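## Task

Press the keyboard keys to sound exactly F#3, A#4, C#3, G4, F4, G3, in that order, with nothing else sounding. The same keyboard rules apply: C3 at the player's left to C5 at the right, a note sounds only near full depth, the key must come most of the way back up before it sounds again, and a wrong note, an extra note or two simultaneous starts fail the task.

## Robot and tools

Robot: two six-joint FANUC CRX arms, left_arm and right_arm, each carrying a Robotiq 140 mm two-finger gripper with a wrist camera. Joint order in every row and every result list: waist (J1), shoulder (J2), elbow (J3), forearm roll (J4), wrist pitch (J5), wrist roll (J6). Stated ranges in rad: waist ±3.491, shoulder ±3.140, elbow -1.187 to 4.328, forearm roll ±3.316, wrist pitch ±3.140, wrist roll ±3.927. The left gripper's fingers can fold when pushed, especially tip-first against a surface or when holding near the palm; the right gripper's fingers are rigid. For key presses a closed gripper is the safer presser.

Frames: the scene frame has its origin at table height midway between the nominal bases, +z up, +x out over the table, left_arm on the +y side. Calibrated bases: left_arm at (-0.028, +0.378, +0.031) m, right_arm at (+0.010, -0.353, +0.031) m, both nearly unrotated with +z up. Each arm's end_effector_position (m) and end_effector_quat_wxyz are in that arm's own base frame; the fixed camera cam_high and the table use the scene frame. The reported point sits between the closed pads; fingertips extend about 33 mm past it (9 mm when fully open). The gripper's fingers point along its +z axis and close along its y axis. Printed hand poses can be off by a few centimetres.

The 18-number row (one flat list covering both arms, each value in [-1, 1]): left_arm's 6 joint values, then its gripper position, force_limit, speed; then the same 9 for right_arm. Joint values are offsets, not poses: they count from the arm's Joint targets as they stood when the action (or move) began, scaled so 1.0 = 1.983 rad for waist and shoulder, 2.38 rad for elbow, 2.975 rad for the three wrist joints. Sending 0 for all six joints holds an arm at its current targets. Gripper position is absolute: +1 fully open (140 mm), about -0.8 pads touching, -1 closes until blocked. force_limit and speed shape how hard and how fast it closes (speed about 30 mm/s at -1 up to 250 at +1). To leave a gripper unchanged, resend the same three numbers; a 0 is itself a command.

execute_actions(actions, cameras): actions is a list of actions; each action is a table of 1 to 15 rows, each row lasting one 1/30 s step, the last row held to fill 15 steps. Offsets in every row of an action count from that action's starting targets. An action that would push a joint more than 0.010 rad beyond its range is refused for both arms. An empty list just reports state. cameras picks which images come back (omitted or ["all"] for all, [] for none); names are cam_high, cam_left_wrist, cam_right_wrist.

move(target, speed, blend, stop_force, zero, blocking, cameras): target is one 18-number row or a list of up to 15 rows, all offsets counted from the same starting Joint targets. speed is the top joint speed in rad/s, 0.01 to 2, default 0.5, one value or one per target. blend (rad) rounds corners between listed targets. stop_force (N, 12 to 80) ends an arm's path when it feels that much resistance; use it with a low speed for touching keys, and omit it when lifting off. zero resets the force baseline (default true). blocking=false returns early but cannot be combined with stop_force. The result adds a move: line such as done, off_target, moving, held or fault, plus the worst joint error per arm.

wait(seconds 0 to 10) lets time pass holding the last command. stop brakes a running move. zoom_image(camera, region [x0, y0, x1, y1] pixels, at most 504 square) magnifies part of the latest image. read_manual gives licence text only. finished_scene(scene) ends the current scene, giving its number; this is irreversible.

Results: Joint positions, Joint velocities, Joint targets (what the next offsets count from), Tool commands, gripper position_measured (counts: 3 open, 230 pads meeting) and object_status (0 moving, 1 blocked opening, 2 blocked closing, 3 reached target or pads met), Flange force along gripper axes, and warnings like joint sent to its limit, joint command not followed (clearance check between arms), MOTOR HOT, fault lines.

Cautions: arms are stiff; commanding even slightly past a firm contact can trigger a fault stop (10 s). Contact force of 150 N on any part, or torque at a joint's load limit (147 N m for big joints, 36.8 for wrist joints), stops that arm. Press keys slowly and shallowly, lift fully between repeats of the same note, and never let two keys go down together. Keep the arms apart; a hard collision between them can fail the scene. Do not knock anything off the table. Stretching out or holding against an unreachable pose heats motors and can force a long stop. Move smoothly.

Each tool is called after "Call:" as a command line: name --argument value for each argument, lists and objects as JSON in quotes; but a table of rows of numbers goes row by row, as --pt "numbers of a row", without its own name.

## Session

Practice done. Scene 2.

Call:
execute_actions --actions '[]'

Call:
zoom_image --camera "cam_high" --region '[190, 110, 430, 330]'

Scene clock: 0.00 s.
left_arm: end_effector_position=(+0.5495, -0.2589, +0.2374) position_measured=3 object_status=3 end_effector_quat_wxyz=(+0.019, -0.075, +0.997, +0.003) | right_arm: end_effector_position=(+0.4613, +0.0177, +0.3239) position_measured=3 object_status=3 end_effector_quat_wxyz=(+0.172, +0.554, -0.529, +0.620)
Joint positions: left_arm=[-0.236 0.384 0.456 -0.018 -1.609 -1.185] | right_arm=[0.977 0.069 -0.687 1.138 -1.759 -1.327]
Joint velocities: within noise
Flange force (N): no reading
Joint targets: left_arm=[-0.236 0.384 0.456 -0.018 -1.609 -1.185] | right_arm=[0.977 0.069 -0.687 1.138 -1.759 -1.327]
Tool commands: left_gripper/position=+1.0 left_gripper/force_limit=+1.0 left_gripper/speed=+1.0 right_gripper/position=+1.0 right_gripper/force_limit=+1.0 right_gripper/speed=+1.0
camera_calibration:
cam_left_wrist: T_world_to_cam=[[-0.142546, 0.989787, -0.00173802, 0.346417], [0.918519, 0.132936, 0.372358, -0.555702], [0.368786, 0.0514817, -0.928088, 0.173365], [0, 0, 0, 1]] pos_world=[0.495869, -0.277932, 0.36842]
cam_right_wrist: T_world_to_cam=[[-0.786402, -0.387504, -0.481053, 0.53693], [0.14497, 0.641235, -0.753526, 0.170987], [0.600462, -0.662313, -0.448093, 0.0260279], [0, 0, 0, 1]] pos_world=[0.381826, 0.115658, 0.398798]

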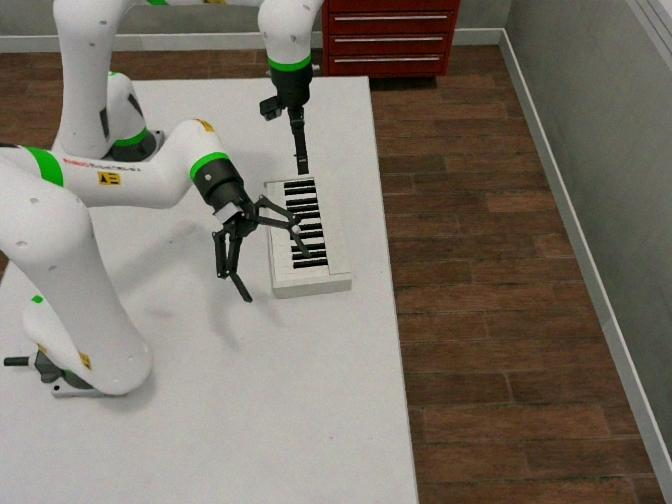

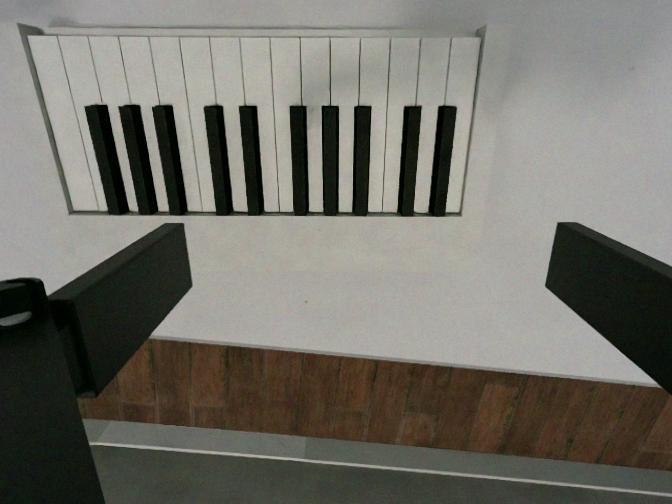

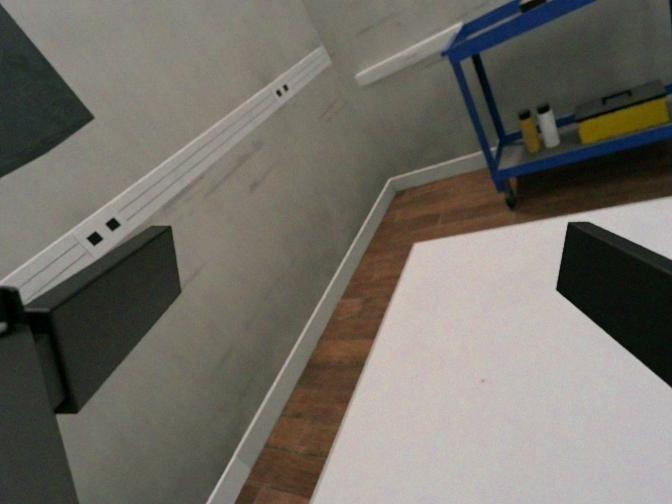

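Scaled by 2.100 from the camera's 672x504 image, which has a finer 960x720 frame.

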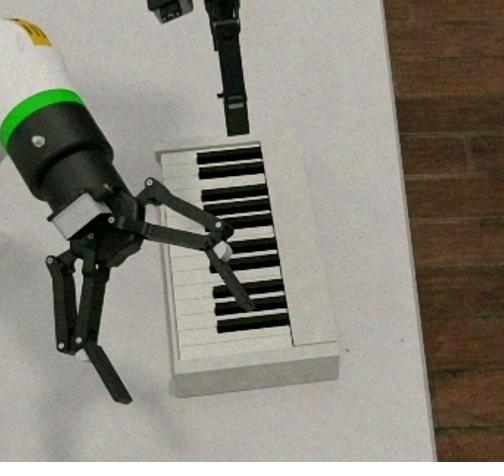

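Call:
move --pt "0.35 0 0 0 0 0 1 1 1 0 0 0 0 0 0 -1 -1 -1" --pt "0.623 0 0 0 0 0 1 1 1 -0.0349 0.162 0.4938 -0.3825 0.0303 0.7082 -1 -1 -1" --speed '[0.8,0.8]' --blend 0.15 --cameras '["cam_high","cam_right_wrist"]'

Call:
zoom_image --camera "cam_right_wrist" --region '[90, 30, 390, 255]'

Call:
zoom_image --camera "cam_right_wrist" --region '[320, 30, 620, 255]'

Scene clock: 9.10 s.
left_arm: end_effector_position=(+0.4253, +0.4337, +0.2374) position_measured=3 object_status=3 end_effector_quat_wxyz=(+0.013, -0.639, +0.769, +0.014) | right_arm: end_effector_position=(+0.4618, +0.3802, +0.2500) position_measured=230 object_status=3 end_effector_quat_wxyz=(+0.000, +0.998, +0.058, +0.000)
Joint positions: left_arm=[1 0.384 0.456 -0.018 -1.609 -1.185] | right_arm=[0.908 0.39 0.488 0 -1.669 0.78]
Flange force (N): left_arm=[7.0 6.1 2.6] | right_arm=[1.4 -3.5 -2.4]
Joint targets: left_arm=[1.000 0.384 0.456 -0.018 -1.609 -1.185] | right_arm=[0.908 0.390 0.488 0.000 -1.669 0.780]
move: done; blend cut to 0 rad at target 1
camera_calibration:
cam_right_wrist: T_world_to_cam=[[0.100698, -0.99482, -0.0139194, 0.346733], [-0.935197, -0.0994183, 0.339887, 0.389737], [-0.33951, -0.0212085, -0.940363, 0.546075], [0, 0, 0, 1]]
Images, in order: cam_high, cam_right_wrist.

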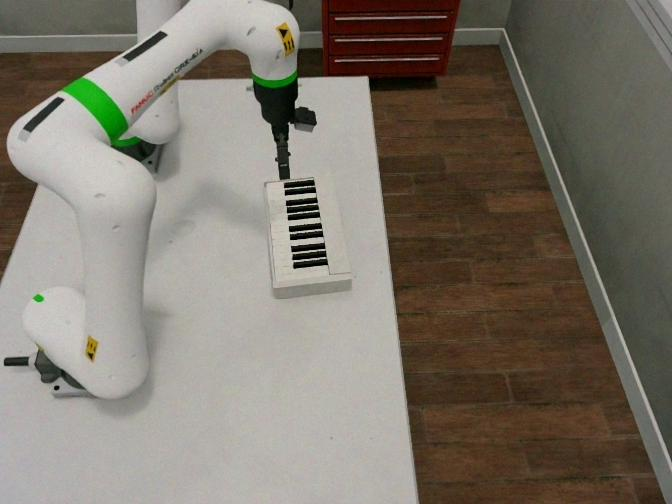

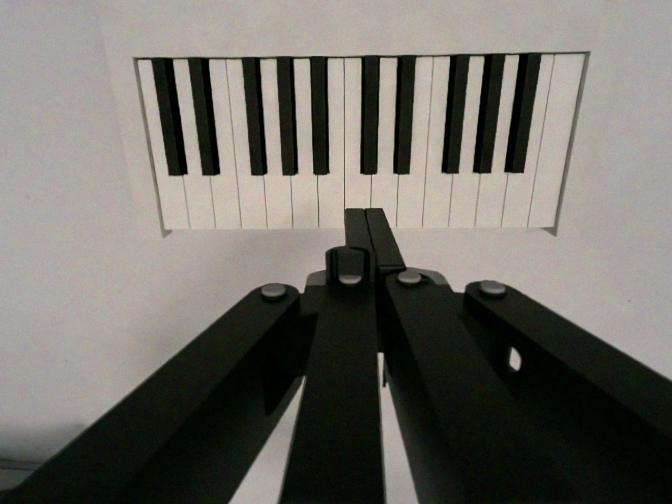

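Scaled by 1.680 from the camera's 672x504 image, which has a finer 960x720 frame.

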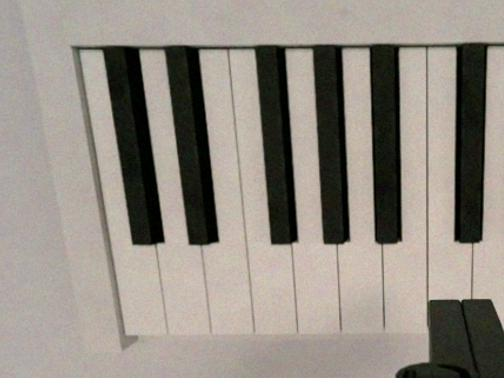

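Scaled by 1.680 from the camera's 672x504 image, which has a finer 960x720 frame.

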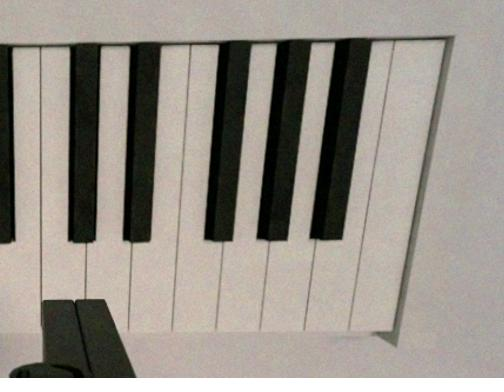

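Call:
move --target '[0,0,0,0,0,0,1,1,1,0.0352,0.0968,-0.045,0,0.1006,-0.0247,-1,-1,-1]' --speed 0.35 --cameras '["cam_right_wrist"]'

Call:
zoom_image --camera "cam_right_wrist" --region '[200, 50, 500, 275]'

Scene clock: 11.30 s.
left_arm: end_effector_position=(+0.4253, +0.4337, +0.2374) position_measured=3 object_status=3 end_effector_quat_wxyz=(+0.013, -0.639, +0.769, +0.014) | right_arm: end_effector_position=(+0.4693, +0.4638, +0.0854) position_measured=230 object_status=3 end_effector_quat_wxyz=(+0.000, +0.998, +0.056, +0.000)
Joint positions: left_arm=[1 0.384 0.456 -0.018 -1.609 -1.185] | right_arm=[0.978 0.582 0.381 0 -1.37 0.706]
Flange force (N): left_arm=[7.8 6.0 3.1] | right_arm=[0.4 -2.9 -1.0]
Joint targets: left_arm=[1.000 0.384 0.456 -0.018 -1.609 -1.185] | right_arm=[0.978 0.582 0.381 0.000 -1.370 0.706]
move: done
camera_calibration:
cam_right_wrist: T_world_to_cam=[[0.0970124, -0.995182, -0.0141868, 0.428737], [-0.935588, -0.0960468, 0.339779, 0.459721], [-0.339505, -0.0196898, -0.940398, 0.394927], [0, 0, 0, 1]]
Images, in order: cam_right_wrist.

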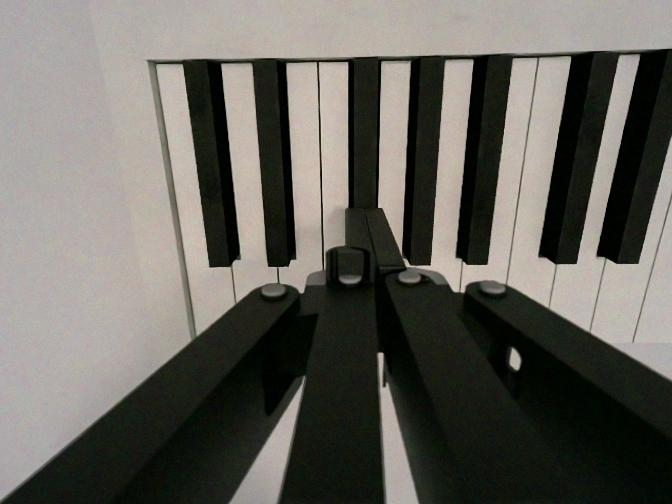

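Scaled by 1.680 from the camera's 672x504 image, which has a finer 960x720 frame.

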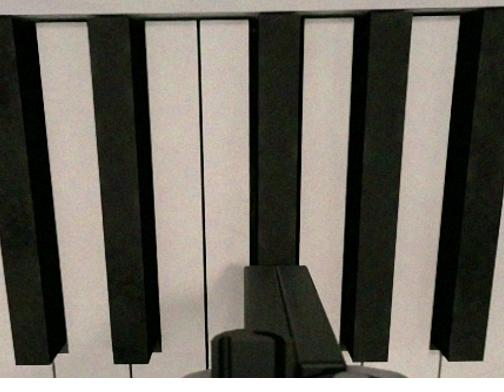

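Call:
move --target '[0,0,0,0,0,0,1,1,1,-0.0009,0.0081,-0.02,0,0.0213,0,-1,-1,-1]' --speed 0.028 --stop_force 12 --cameras '["cam_right_wrist"]'

Call:
zoom_image --camera "cam_right_wrist" --region '[200, 50, 500, 275]'

Scene clock: 13.97 s.
left_arm: end_effector_position=(+0.4253, +0.4337, +0.2374) position_measured=3 object_status=3 end_effector_quat_wxyz=(+0.013, -0.639, +0.769, +0.014) | right_arm: end_effector_position=(+0.4697, +0.4627, +0.0623) position_measured=230 object_status=3 end_effector_quat_wxyz=(+0.000, +0.998, +0.056, +0.000)
Joint positions: left_arm=[1 0.384 0.456 -0.018 -1.609 -1.185] | right_arm=[0.976 0.594 0.345 0 -1.321 0.706]
Flange force (N): left_arm=[6.9 5.3 2.8] | right_arm=[-6.2 -2.7 -20.8]
Joint targets: left_arm=[1.000 0.384 0.456 -0.018 -1.609 -1.185] | right_arm=[0.976 0.594 0.345 0.000 -1.321 0.706]
move: contact (right_arm); right_arm: the wrist pitch is farthest, 0.015 rad from its target
camera_calibration:
cam_right_wrist: T_world_to_cam=[[0.09569, -0.995312, -0.0140804, 0.427987], [-0.935714, -0.0947672, 0.339791, 0.467249], [-0.339533, -0.0193394, -0.940395, 0.373154], [0, 0, 0, 1]]
Images, in order: cam_right_wrist.

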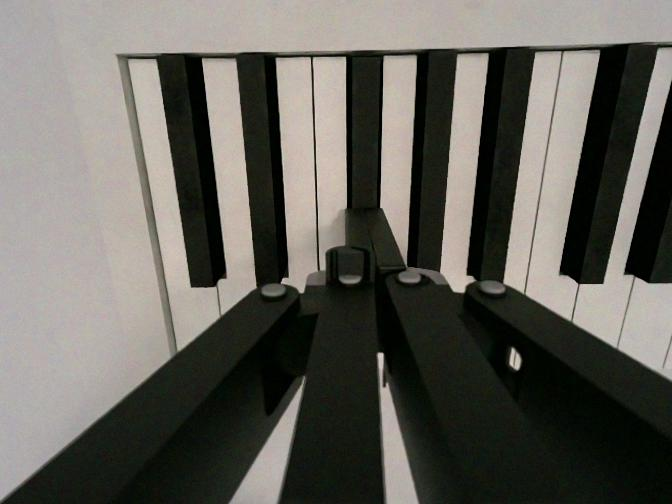

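Scaled by 1.680 from the camera's 672x504 image, which has a finer 960x720 frame.

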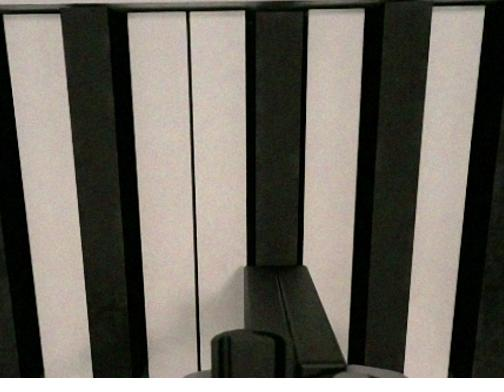

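Call:
move --pt "0 0 0 0 0 0 1 1 1 0 -0.0063 0.0153 0 -0.0166 0 -1 -1 -1" --pt "0 0 0 0 0 0 1 1 1 -0.1386 -0.1403 -0.1446 0 0.0219 0.0929 -1 -1 -1" --speed '[0.12,0.35]' --blend 0.01 --cameras '["cam_right_wrist"]'

Call:
zoom_image --camera "cam_right_wrist" --region '[200, 50, 500, 275]'

Scene clock: 16.17 s.
left_arm: end_effector_position=(+0.4253, +0.4337, +0.2374) position_measured=3 object_status=3 end_effector_quat_wxyz=(+0.013, -0.639, +0.769, +0.014) | right_arm: end_effector_position=(+0.4934, +0.2467, +0.0850) position_measured=230 object_status=3 end_effector_quat_wxyz=(+0.000, +0.998, +0.057, +0.000)
Joint positions: left_arm=[1 0.384 0.456 -0.018 -1.609 -1.185] | right_arm=[0.701 0.316 0.001 0 -1.256 0.983]
Flange force (N): left_arm=[7.1 6.9 3.0] | right_arm=[0.4 -2.4 -1.3]
Joint targets: left_arm=[1.000 0.384 0.456 -0.018 -1.609 -1.185] | right_arm=[0.701 0.316 0.001 0.000 -1.256 0.983]
move: done
camera_calibration:
cam_right_wrist: T_world_to_cam=[[0.0971837, -0.995174, -0.013571, 0.210231], [-0.935416, -0.0959882, 0.340269, 0.461337], [-0.339929, -0.0203741, -0.94023, 0.398858], [0, 0, 0, 1]]
Images, in order: cam_right_wrist.

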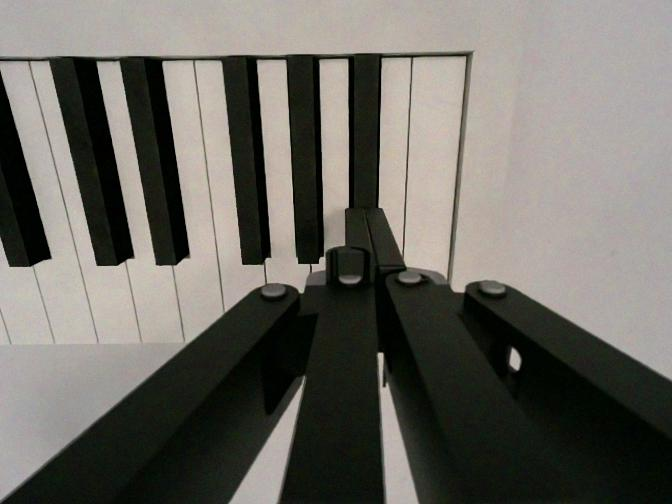

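Scaled by 1.680 from the camera's 672x504 image, which has a finer 960x720 frame.

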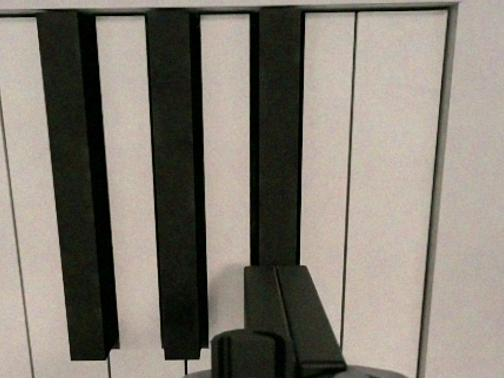

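Call:
move --target '[0,0,0,0,0,0,1,1,1,-0.0017,0.0119,-0.0182,0,0.0225,0,-1,-1,-1]' --speed 0.028 --stop_force 12 --cameras '["cam_right_wrist"]'

Call:
zoom_image --camera "cam_right_wrist" --region '[200, 50, 500, 275]'

Scene clock: 18.80 s.
left_arm: end_effector_position=(+0.4253, +0.4337, +0.2374) position_measured=3 object_status=3 end_effector_quat_wxyz=(+0.013, -0.639, +0.769, +0.014) | right_arm: end_effector_position=(+0.4938, +0.2452, +0.0619) position_measured=230 object_status=3 end_effector_quat_wxyz=(+0.000, +0.998, +0.055, +0.000)
Joint positions: left_arm=[1 0.384 0.456 -0.018 -1.609 -1.185] | right_arm=[0.699 0.334 -0.032 0 -1.205 0.983]
Flange force (N): left_arm=[7.5 6.0 2.9] | right_arm=[-6.2 -3.1 -22.5]
Joint targets: left_arm=[1.000 0.384 0.456 -0.018 -1.609 -1.185] | right_arm=[0.699 0.334 -0.032 0.000 -1.205 0.983]
move: contact (right_arm); right_arm: the wrist pitch is farthest, 0.016 rad from its target
camera_calibration:
cam_right_wrist: T_world_to_cam=[[0.0945724, -0.995424, -0.0136916, 0.209742], [-0.935722, -0.0935782, 0.340099, 0.469031], [-0.339824, -0.0193524, -0.94029, 0.376892], [0, 0, 0, 1]]
Images, in order: cam_right_wrist.

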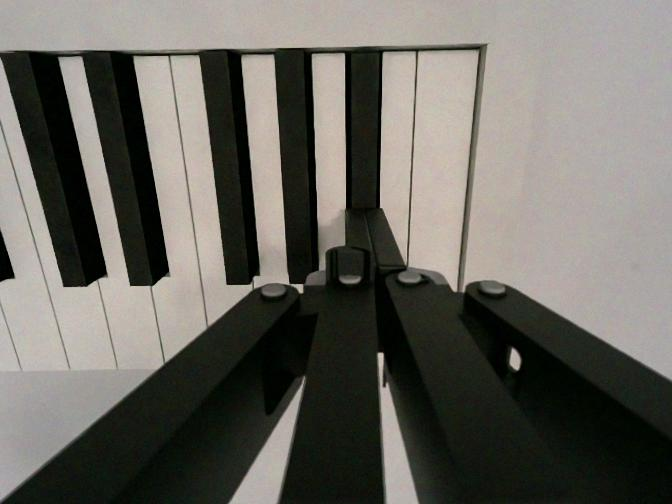

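Scaled by 1.680 from the camera's 672x504 image, which has a finer 960x720 frame.

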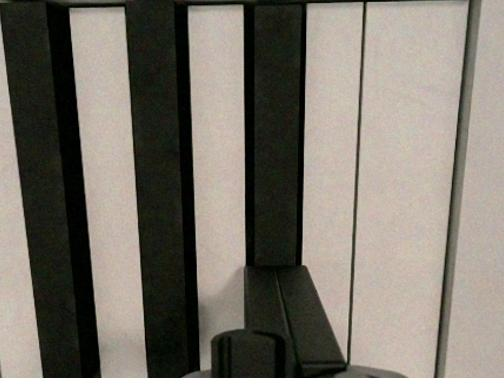

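Call:
move --pt "0 0 0 0 0 0 1 1 1 0 -0.0091 0.0139 0 -0.0171 0 -1 -1 -1" --pt "0 0 0 0 0 0 1 1 1 0.1727 0.187 0.2548 0 -0.0791 -0.1144 -1 -1 -1" --speed '[0.12,0.45]' --blend 0.01 --cameras '["cam_right_wrist"]'

Call:
zoom_image --camera "cam_right_wrist" --region '[200, 50, 500, 275]'

Scene clock: 21.27 s.
left_arm: end_effector_position=(+0.4253, +0.4337, +0.2374) position_measured=3 object_status=3 end_effector_quat_wxyz=(+0.013, -0.639, +0.769, +0.014) | right_arm: end_effector_position=(+0.4617, +0.5316, +0.0848) position_measured=230 object_status=3 end_effector_quat_wxyz=(+0.000, +0.998, +0.056, +0.000)
Joint positions: left_arm=[1 0.384 0.456 -0.018 -1.609 -1.185] | right_arm=[1.041 0.705 0.574 0 -1.44 0.642]
Flange force (N): left_arm=[7.5 6.1 3.0] | right_arm=[0.9 -3.4 -0.9]
Joint targets: left_arm=[1.000 0.384 0.456 -0.018 -1.609 -1.185] | right_arm=[1.041 0.705 0.574 0.000 -1.440 0.642]
move: done
camera_calibration:
cam_right_wrist: T_world_to_cam=[[0.0967379, -0.995214, -0.0138212, 0.497052], [-0.935544, -0.0956597, 0.34001, 0.458988], [-0.339705, -0.0199616, -0.94032, 0.393366], [0, 0, 0, 1]]
Images, in order: cam_right_wrist.

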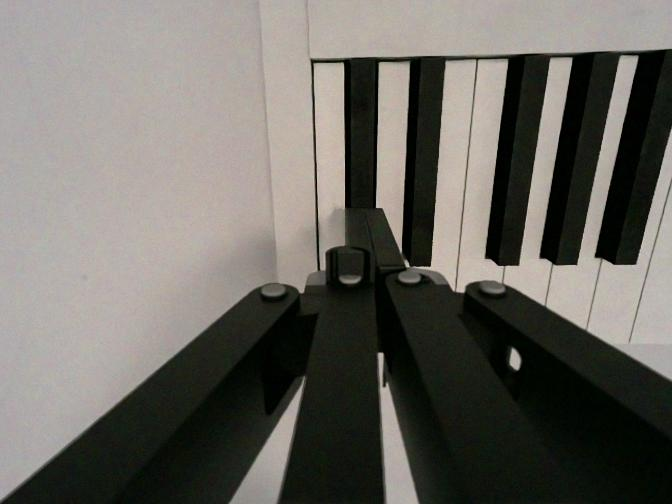

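Scaled by 1.680 from the camera's 672x504 image, which has a finer 960x720 frame.

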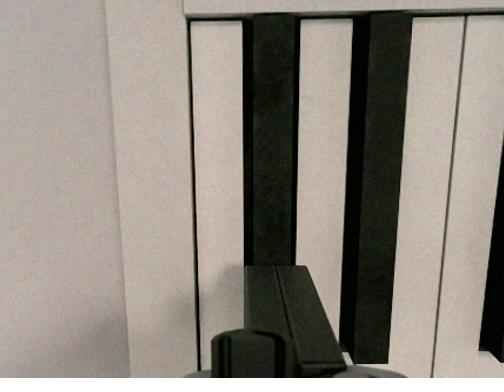

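Call:
move --target '[0,0,0,0,0,0,1,1,1,-0.0006,0.0071,-0.0203,0,0.0209,0,-1,-1,-1]' --speed 0.028 --stop_force 12 --cameras '["cam_right_wrist"]'

Call:
zoom_image --camera "cam_right_wrist" --region '[200, 50, 500, 275]'

Scene clock: 23.67 s.
left_arm: end_effector_position=(+0.4253, +0.4337, +0.2374) position_measured=3 object_status=3 end_effector_quat_wxyz=(+0.013, -0.639, +0.769, +0.014) | right_arm: end_effector_position=(+0.4622, +0.5314, +0.0624) position_measured=230 object_status=3 end_effector_quat_wxyz=(+0.000, +0.998, +0.056, +0.000)
Joint positions: left_arm=[1 0.384 0.456 -0.018 -1.609 -1.185] | right_arm=[1.04 0.715 0.538 0 -1.394 0.642]
Flange force (N): left_arm=[8.2 6.5 3.6] | right_arm=[-5.1 -2.7 -20.1]
Joint targets: left_arm=[1.000 0.384 0.456 -0.018 -1.609 -1.185] | right_arm=[1.040 0.715 0.538 0.000 -1.394 0.642]
move: contact (right_arm); right_arm: the wrist pitch is farthest, 0.016 rad from its target
camera_calibration:
cam_right_wrist: T_world_to_cam=[[0.0959027, -0.995295, -0.0138385, 0.496907], [-0.935628, -0.0948807, 0.339997, 0.466723], [-0.33971, -0.019659, -0.940325, 0.37228], [0, 0, 0, 1]]
Images, in order: cam_right_wrist.

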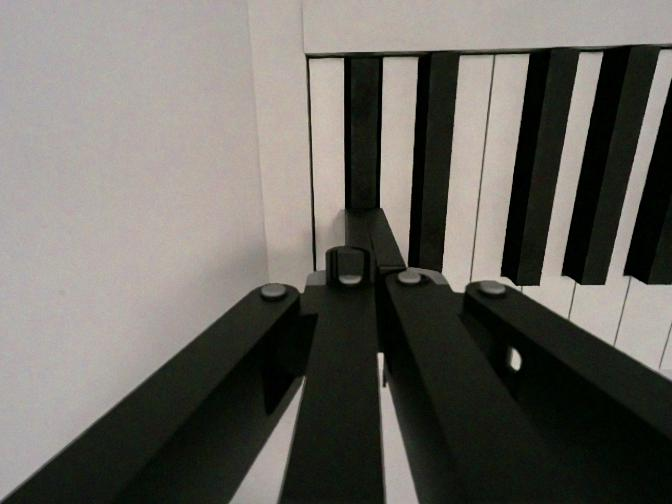

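Scaled by 1.680 from the camera's 672x504 image, which has a finer 960x720 frame.

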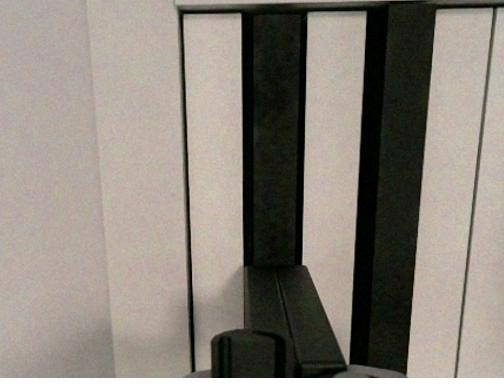

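Call:
move --pt "0 0 0 0 0 0 1 1 1 0 -0.0053 0.0153 0 -0.0158 0 -1 -1 -1" --pt "0 0 0 0 0 0 1 1 1 -0.1152 -0.2361 -0.2628 0 0.053 0.0773 -1 -1 -1" --speed '[0.12,0.45]' --blend 0.01 --cameras '["cam_right_wrist"]'

Call:
zoom_image --camera "cam_right_wrist" --region '[200, 50, 500, 275]'

Scene clock: 26.30 s.
left_arm: end_effector_position=(+0.4253, +0.4337, +0.2374) position_measured=3 object_status=3 end_effector_quat_wxyz=(+0.013, -0.639, +0.769, +0.014) | right_arm: end_effector_position=(+0.4429, +0.2782, +0.0851) position_measured=230 object_status=3 end_effector_quat_wxyz=(+0.000, +0.998, +0.057, +0.000)
Joint positions: left_arm=[1 0.384 0.456 -0.018 -1.609 -1.185] | right_arm=[0.812 0.247 -0.087 0 -1.236 0.872]
Flange force (N): left_arm=[7.4 6.7 2.8] | right_arm=[-0.6 -2.3 -0.6]
Joint targets: left_arm=[1.000 0.384 0.456 -0.018 -1.609 -1.185] | right_arm=[0.812 0.247 -0.087 0.000 -1.236 0.872]
move: done
camera_calibration:
cam_right_wrist: T_world_to_cam=[[0.0973834, -0.995147, -0.0141226, 0.246467], [-0.93561, -0.096377, 0.339625, 0.41735], [-0.339338, -0.0198606, -0.940455, 0.381947], [0, 0, 0, 1]]
Images, in order: cam_right_wrist.

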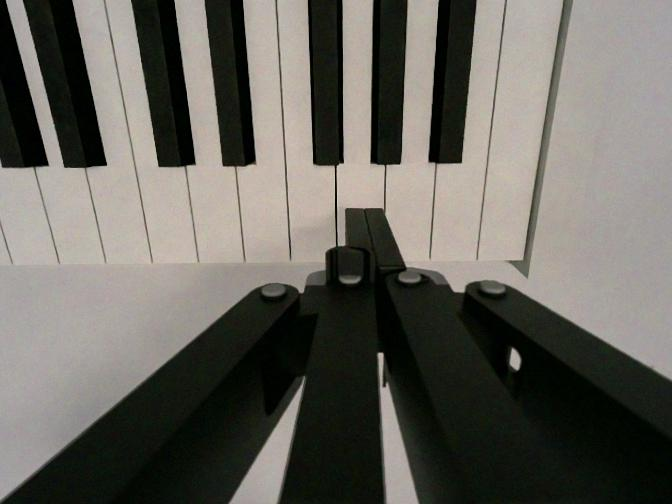

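Scaled by 1.680 from the camera's 672x504 image, which has a finer 960x720 frame.

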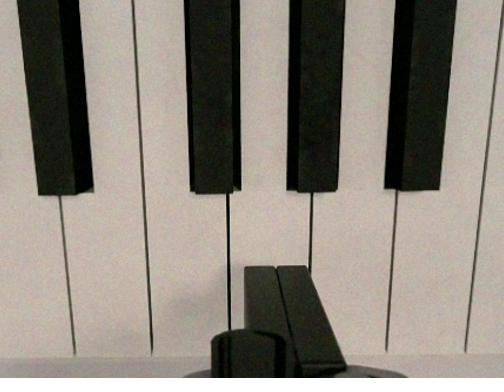

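Call:
move --target '[0,0,0,0,0,0,1,1,1,0,0.0194,-0.0237,0,0.0319,0,-1,-1,-1]' --speed 0.028 --stop_force 12 --cameras '["cam_right_wrist"]'

Call:
zoom_image --camera "cam_right_wrist" --region '[200, 50, 500, 275]'

Scene clock: 30.30 s.
left_arm: end_effector_position=(+0.4253, +0.4337, +0.2374) position_measured=3 object_status=3 end_effector_quat_wxyz=(+0.013, -0.639, +0.769, +0.014) | right_arm: end_effector_position=(+0.4430, +0.2784, +0.0466) position_measured=230 object_status=3 end_effector_quat_wxyz=(+0.000, +0.998, +0.057, +0.000)
Joint positions: left_arm=[1 0.384 0.456 -0.018 -1.609 -1.185] | right_arm=[0.812 0.282 -0.139 0 -1.149 0.872]
Flange force (N): left_arm=[7.5 6.2 2.5] | right_arm=[-5.7 -2.6 -21.3]
Joint targets: left_arm=[1.000 0.384 0.456 -0.018 -1.609 -1.185] | right_arm=[0.812 0.282 -0.139 0.000 -1.149 0.872]
move: contact (right_arm)
camera_calibration:
cam_right_wrist: T_world_to_cam=[[0.0973536, -0.995148, -0.0142641, 0.246068], [-0.935666, -0.0964004, 0.339464, 0.4306], [-0.339192, -0.0197016, -0.940511, 0.34575], [0, 0, 0, 1]]
Images, in order: cam_right_wrist.

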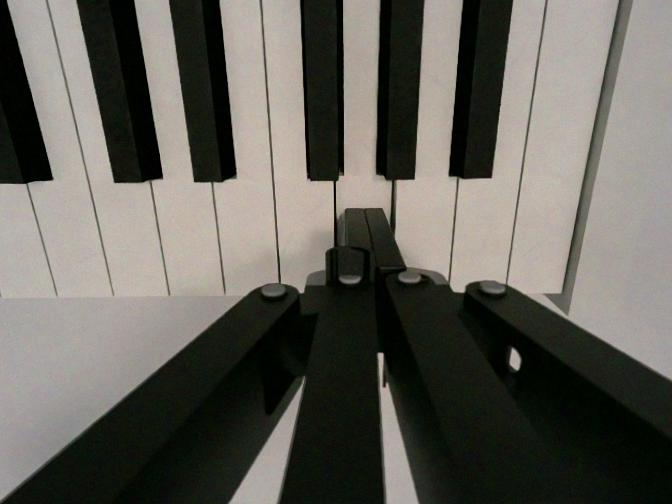

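Scaled by 1.680 from the camera's 672x504 image, which has a finer 960x720 frame.

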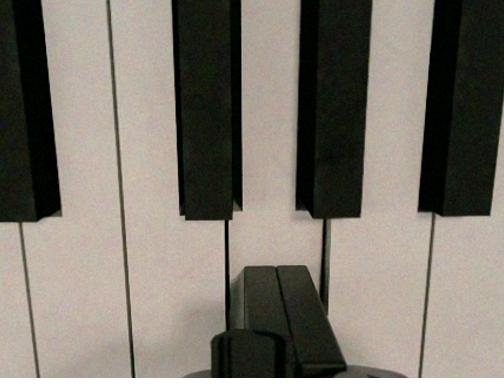

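Call:
move --pt "0 0 0 0 0 0 1 1 1 0 -0.0134 0.0162 0 -0.0222 0 -1 -1 -1" --pt "0 0 0 0 0 0 1 1 1 0.0173 -0.0009 0.0289 0 -0.024 -0.0115 -1 -1 -1" --speed '[0.12,0.12]' --blend 0.01 --cameras '["cam_right_wrist"]'

Call:
zoom_image --camera "cam_right_wrist" --region '[200, 50, 500, 275]'

Scene clock: 31.80 s.
left_arm: end_effector_position=(+0.4253, +0.4337, +0.2374) position_measured=3 object_status=3 end_effector_quat_wxyz=(+0.013, -0.639, +0.769, +0.014) | right_arm: end_effector_position=(+0.4401, +0.3012, +0.0749) position_measured=230 object_status=3 end_effector_quat_wxyz=(+0.000, +0.998, +0.057, +0.000)
Joint positions: left_arm=[1 0.384 0.456 -0.018 -1.609 -1.185] | right_arm=[0.846 0.28 -0.07 0 -1.221 0.838]
Flange force (N): left_arm=[8.7 6.9 3.4] | right_arm=[-0.1 -2.4 -1.1]
Joint targets: left_arm=[1.000 0.384 0.456 -0.018 -1.609 -1.185] | right_arm=[0.846 0.280 -0.070 0.000 -1.221 0.838]
move: done
camera_calibration:
cam_right_wrist: T_world_to_cam=[[0.0974369, -0.995147, -0.0137019, 0.269367], [-0.935455, -0.0962748, 0.340082, 0.420281], [-0.339751, -0.020319, -0.940296, 0.372267], [0, 0, 0, 1]]
Images, in order: cam_right_wrist.

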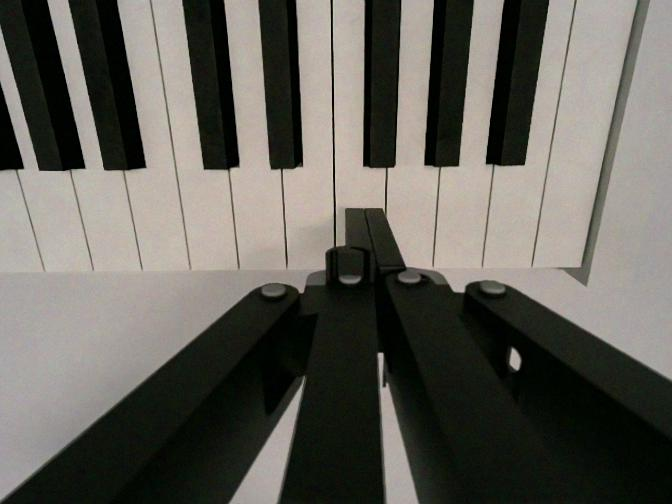

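Scaled by 1.680 from the camera's 672x504 image, which has a finer 960x720 frame.

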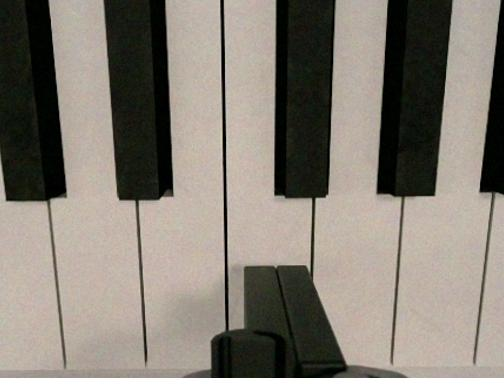

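Call:
move --target '[0,0,0,0,0,0,1,1,1,0.0008,0.0148,-0.0176,0,0.024,0,-1,-1,-1]' --speed 0.026 --stop_force 12 --cameras '["cam_right_wrist"]'

Scene clock: 35.13 s.
left_arm: end_effector_position=(+0.4253, +0.4337, +0.2374) position_measured=3 object_status=3 end_effector_quat_wxyz=(+0.013, -0.639, +0.769, +0.014) | right_arm: end_effector_position=(+0.4398, +0.3019, +0.0466) position_measured=230 object_status=3 end_effector_quat_wxyz=(+0.000, +0.998, +0.057, +0.000)
Joint positions: left_arm=[1 0.384 0.456 -0.018 -1.609 -1.185] | right_arm=[0.848 0.306 -0.107 0 -1.157 0.838]
Flange force (N): left_arm=[7.8 6.5 3.1] | right_arm=[-5.8 -0.1 -21.3]
Joint targets: left_arm=[1.000 0.384 0.456 -0.018 -1.609 -1.185] | right_arm=[0.848 0.306 -0.107 0.000 -1.157 0.838]
move: contact (right_arm)
camera_calibration:
cam_right_wrist: T_world_to_cam=[[0.0988742, -0.995003, -0.0138822, 0.269112], [-0.935392, -0.0976922, 0.339849, 0.430109], [-0.339507, -0.020617, -0.940378, 0.345549], [0, 0, 0, 1]]
Images, in order: cam_right_wrist.

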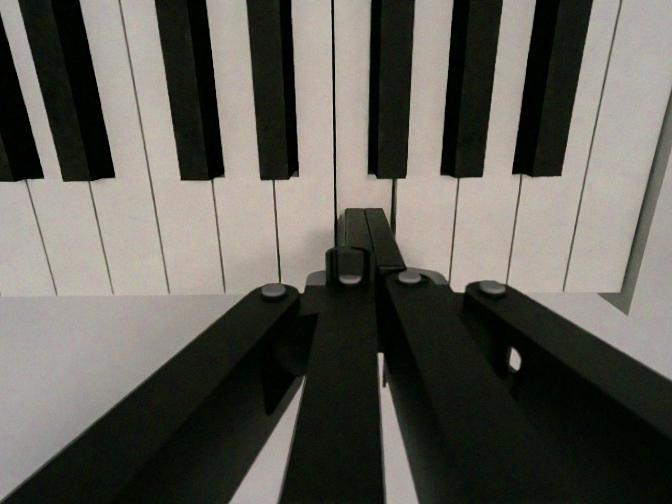

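Call:
move --pt "0 0 0 0 0 0 1 1 1 0 -0.0131 0.0155 0 -0.0213 0 -1 -1 -1" --pt "0 0 0 0 0 0 1 1 1 0.0862 0.0824 0.1242 0 -0.0447 -0.0582 -1 -1 -1" --speed '[0.12,0.3]' --blend 0.01 --cameras '["cam_right_wrist"]'

Call:
zoom_image --camera "cam_right_wrist" --region '[200, 50, 500, 275]'

Scene clock: 37.17 s.
left_arm: end_effector_position=(+0.4253, +0.4337, +0.2374) position_measured=3 object_status=3 end_effector_quat_wxyz=(+0.013, -0.639, +0.769, +0.014) | right_arm: end_effector_position=(+0.4245, +0.4413, +0.0747) position_measured=230 object_status=3 end_effector_quat_wxyz=(+0.000, +0.998, +0.056, +0.000)
Joint positions: left_arm=[1 0.384 0.456 -0.018 -1.609 -1.185] | right_arm=[1.019 0.469 0.188 0 -1.29 0.665]
Flange force (N): left_arm=[8.3 7.3 3.4] | right_arm=[0.0 -3.0 -0.8]
Joint targets: left_arm=[1.000 0.384 0.456 -0.018 -1.609 -1.185] | right_arm=[1.019 0.469 0.188 0.000 -1.290 0.665]
move: done
camera_calibration:
cam_right_wrist: T_world_to_cam=[[0.0966692, -0.995228, -0.0132668, 0.410671], [-0.935431, -0.0953985, 0.340394, 0.418831], [-0.340036, -0.0204954, -0.940189, 0.369815], [0, 0, 0, 1]]
Images, in order: cam_right_wrist.

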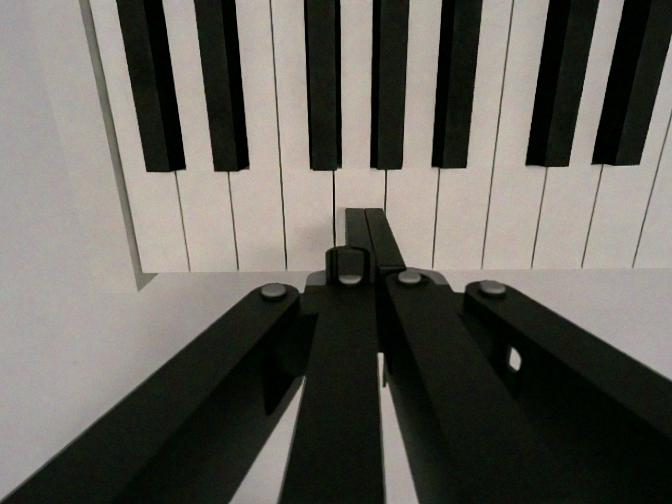

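Scaled by 1.680 from the camera's 672x504 image, which has a finer 960x720 frame.

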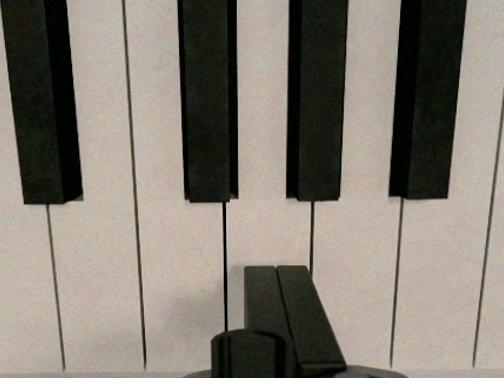

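Call:
move --target '[0,0,0,0,0,0,1,1,1,0.0008,0.0123,-0.0178,0,0.0225,0,-1,-1,-1]' --speed 0.026 --stop_force 12 --cameras '["cam_right_wrist"]'

Call:
move --target '[0,0,0,0,0,0,1,1,1,0,-0.0123,0.0178,0,-0.0225,0,-1,-1,-1]' --speed 0.12 --cameras '["cam_right_wrist"]'

Scene clock: 40.20 s.
left_arm: end_effector_position=(+0.4253, +0.4337, +0.2374) position_measured=3 object_status=3 end_effector_quat_wxyz=(+0.013, -0.639, +0.769, +0.014) | right_arm: end_effector_position=(+0.4240, +0.4421, +0.0469) position_measured=230 object_status=3 end_effector_quat_wxyz=(+0.000, +0.998, +0.057, +0.000)
Joint positions: left_arm=[1 0.384 0.456 -0.018 -1.609 -1.185] | right_arm=[1.02 0.491 0.151 0 -1.232 0.665]
Flange force (N): left_arm=[7.0 5.7 2.5] | right_arm=[-4.5 -0.2 -19.1]
Joint targets: left_arm=[1.000 0.384 0.456 -0.018 -1.609 -1.185] | right_arm=[1.020 0.491 0.151 0.000 -1.232 0.665]
move: contact (right_arm)
camera_calibration:
cam_right_wrist: T_world_to_cam=[[0.098114, -0.995084, -0.0134886, 0.410447], [-0.935374, -0.0968374, 0.340143, 0.428516], [-0.339777, -0.0207559, -0.940277, 0.343521], [0, 0, 0, 1]]
Images, in order: cam_right_wrist.

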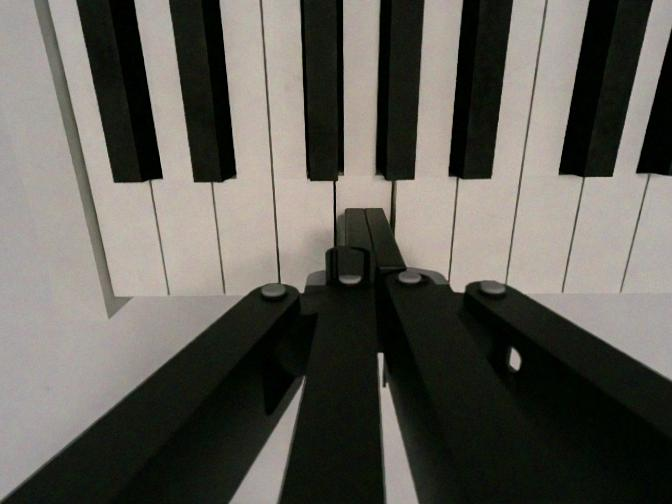

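Scene clock: 41.10 s.
left_arm: end_effector_position=(+0.4253, +0.4337, +0.2374) position_measured=3 object_status=3 end_effector_quat_wxyz=(+0.013, -0.639, +0.769, +0.014) | right_arm: end_effector_position=(+0.4238, +0.4418, +0.0789) position_measured=230 object_status=3 end_effector_quat_wxyz=(+0.000, +0.998, +0.057, +0.000)
Joint positions: left_arm=[1 0.384 0.456 -0.018 -1.609 -1.185] | right_arm=[1.02 0.466 0.194 0 -1.299 0.665]
Flange force (N): left_arm=[7.8 6.6 3.2] | right_arm=[0.1 -2.8 -0.7]
Joint targets: left_arm=[1.000 0.384 0.456 -0.018 -1.609 -1.185] | right_arm=[1.020 0.466 0.194 0.000 -1.299 0.665]
move: done
camera_calibration:
cam_right_wrist: T_world_to_cam=[[0.0981001, -0.995087, -0.0133404, 0.410641], [-0.935318, -0.0967702, 0.340318, 0.41739], [-0.339937, -0.0209077, -0.940216, 0.373626], [0, 0, 0, 1]]
Images, in order: cam_right_wrist.

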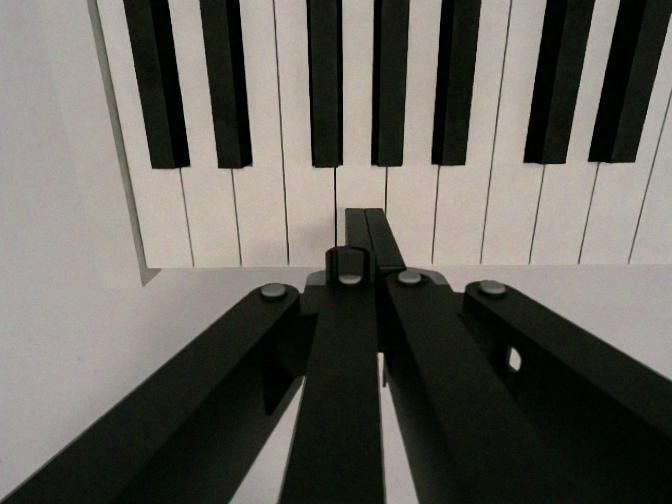

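Call:
finished_scene --scene 2

The scene is finished: the task was done.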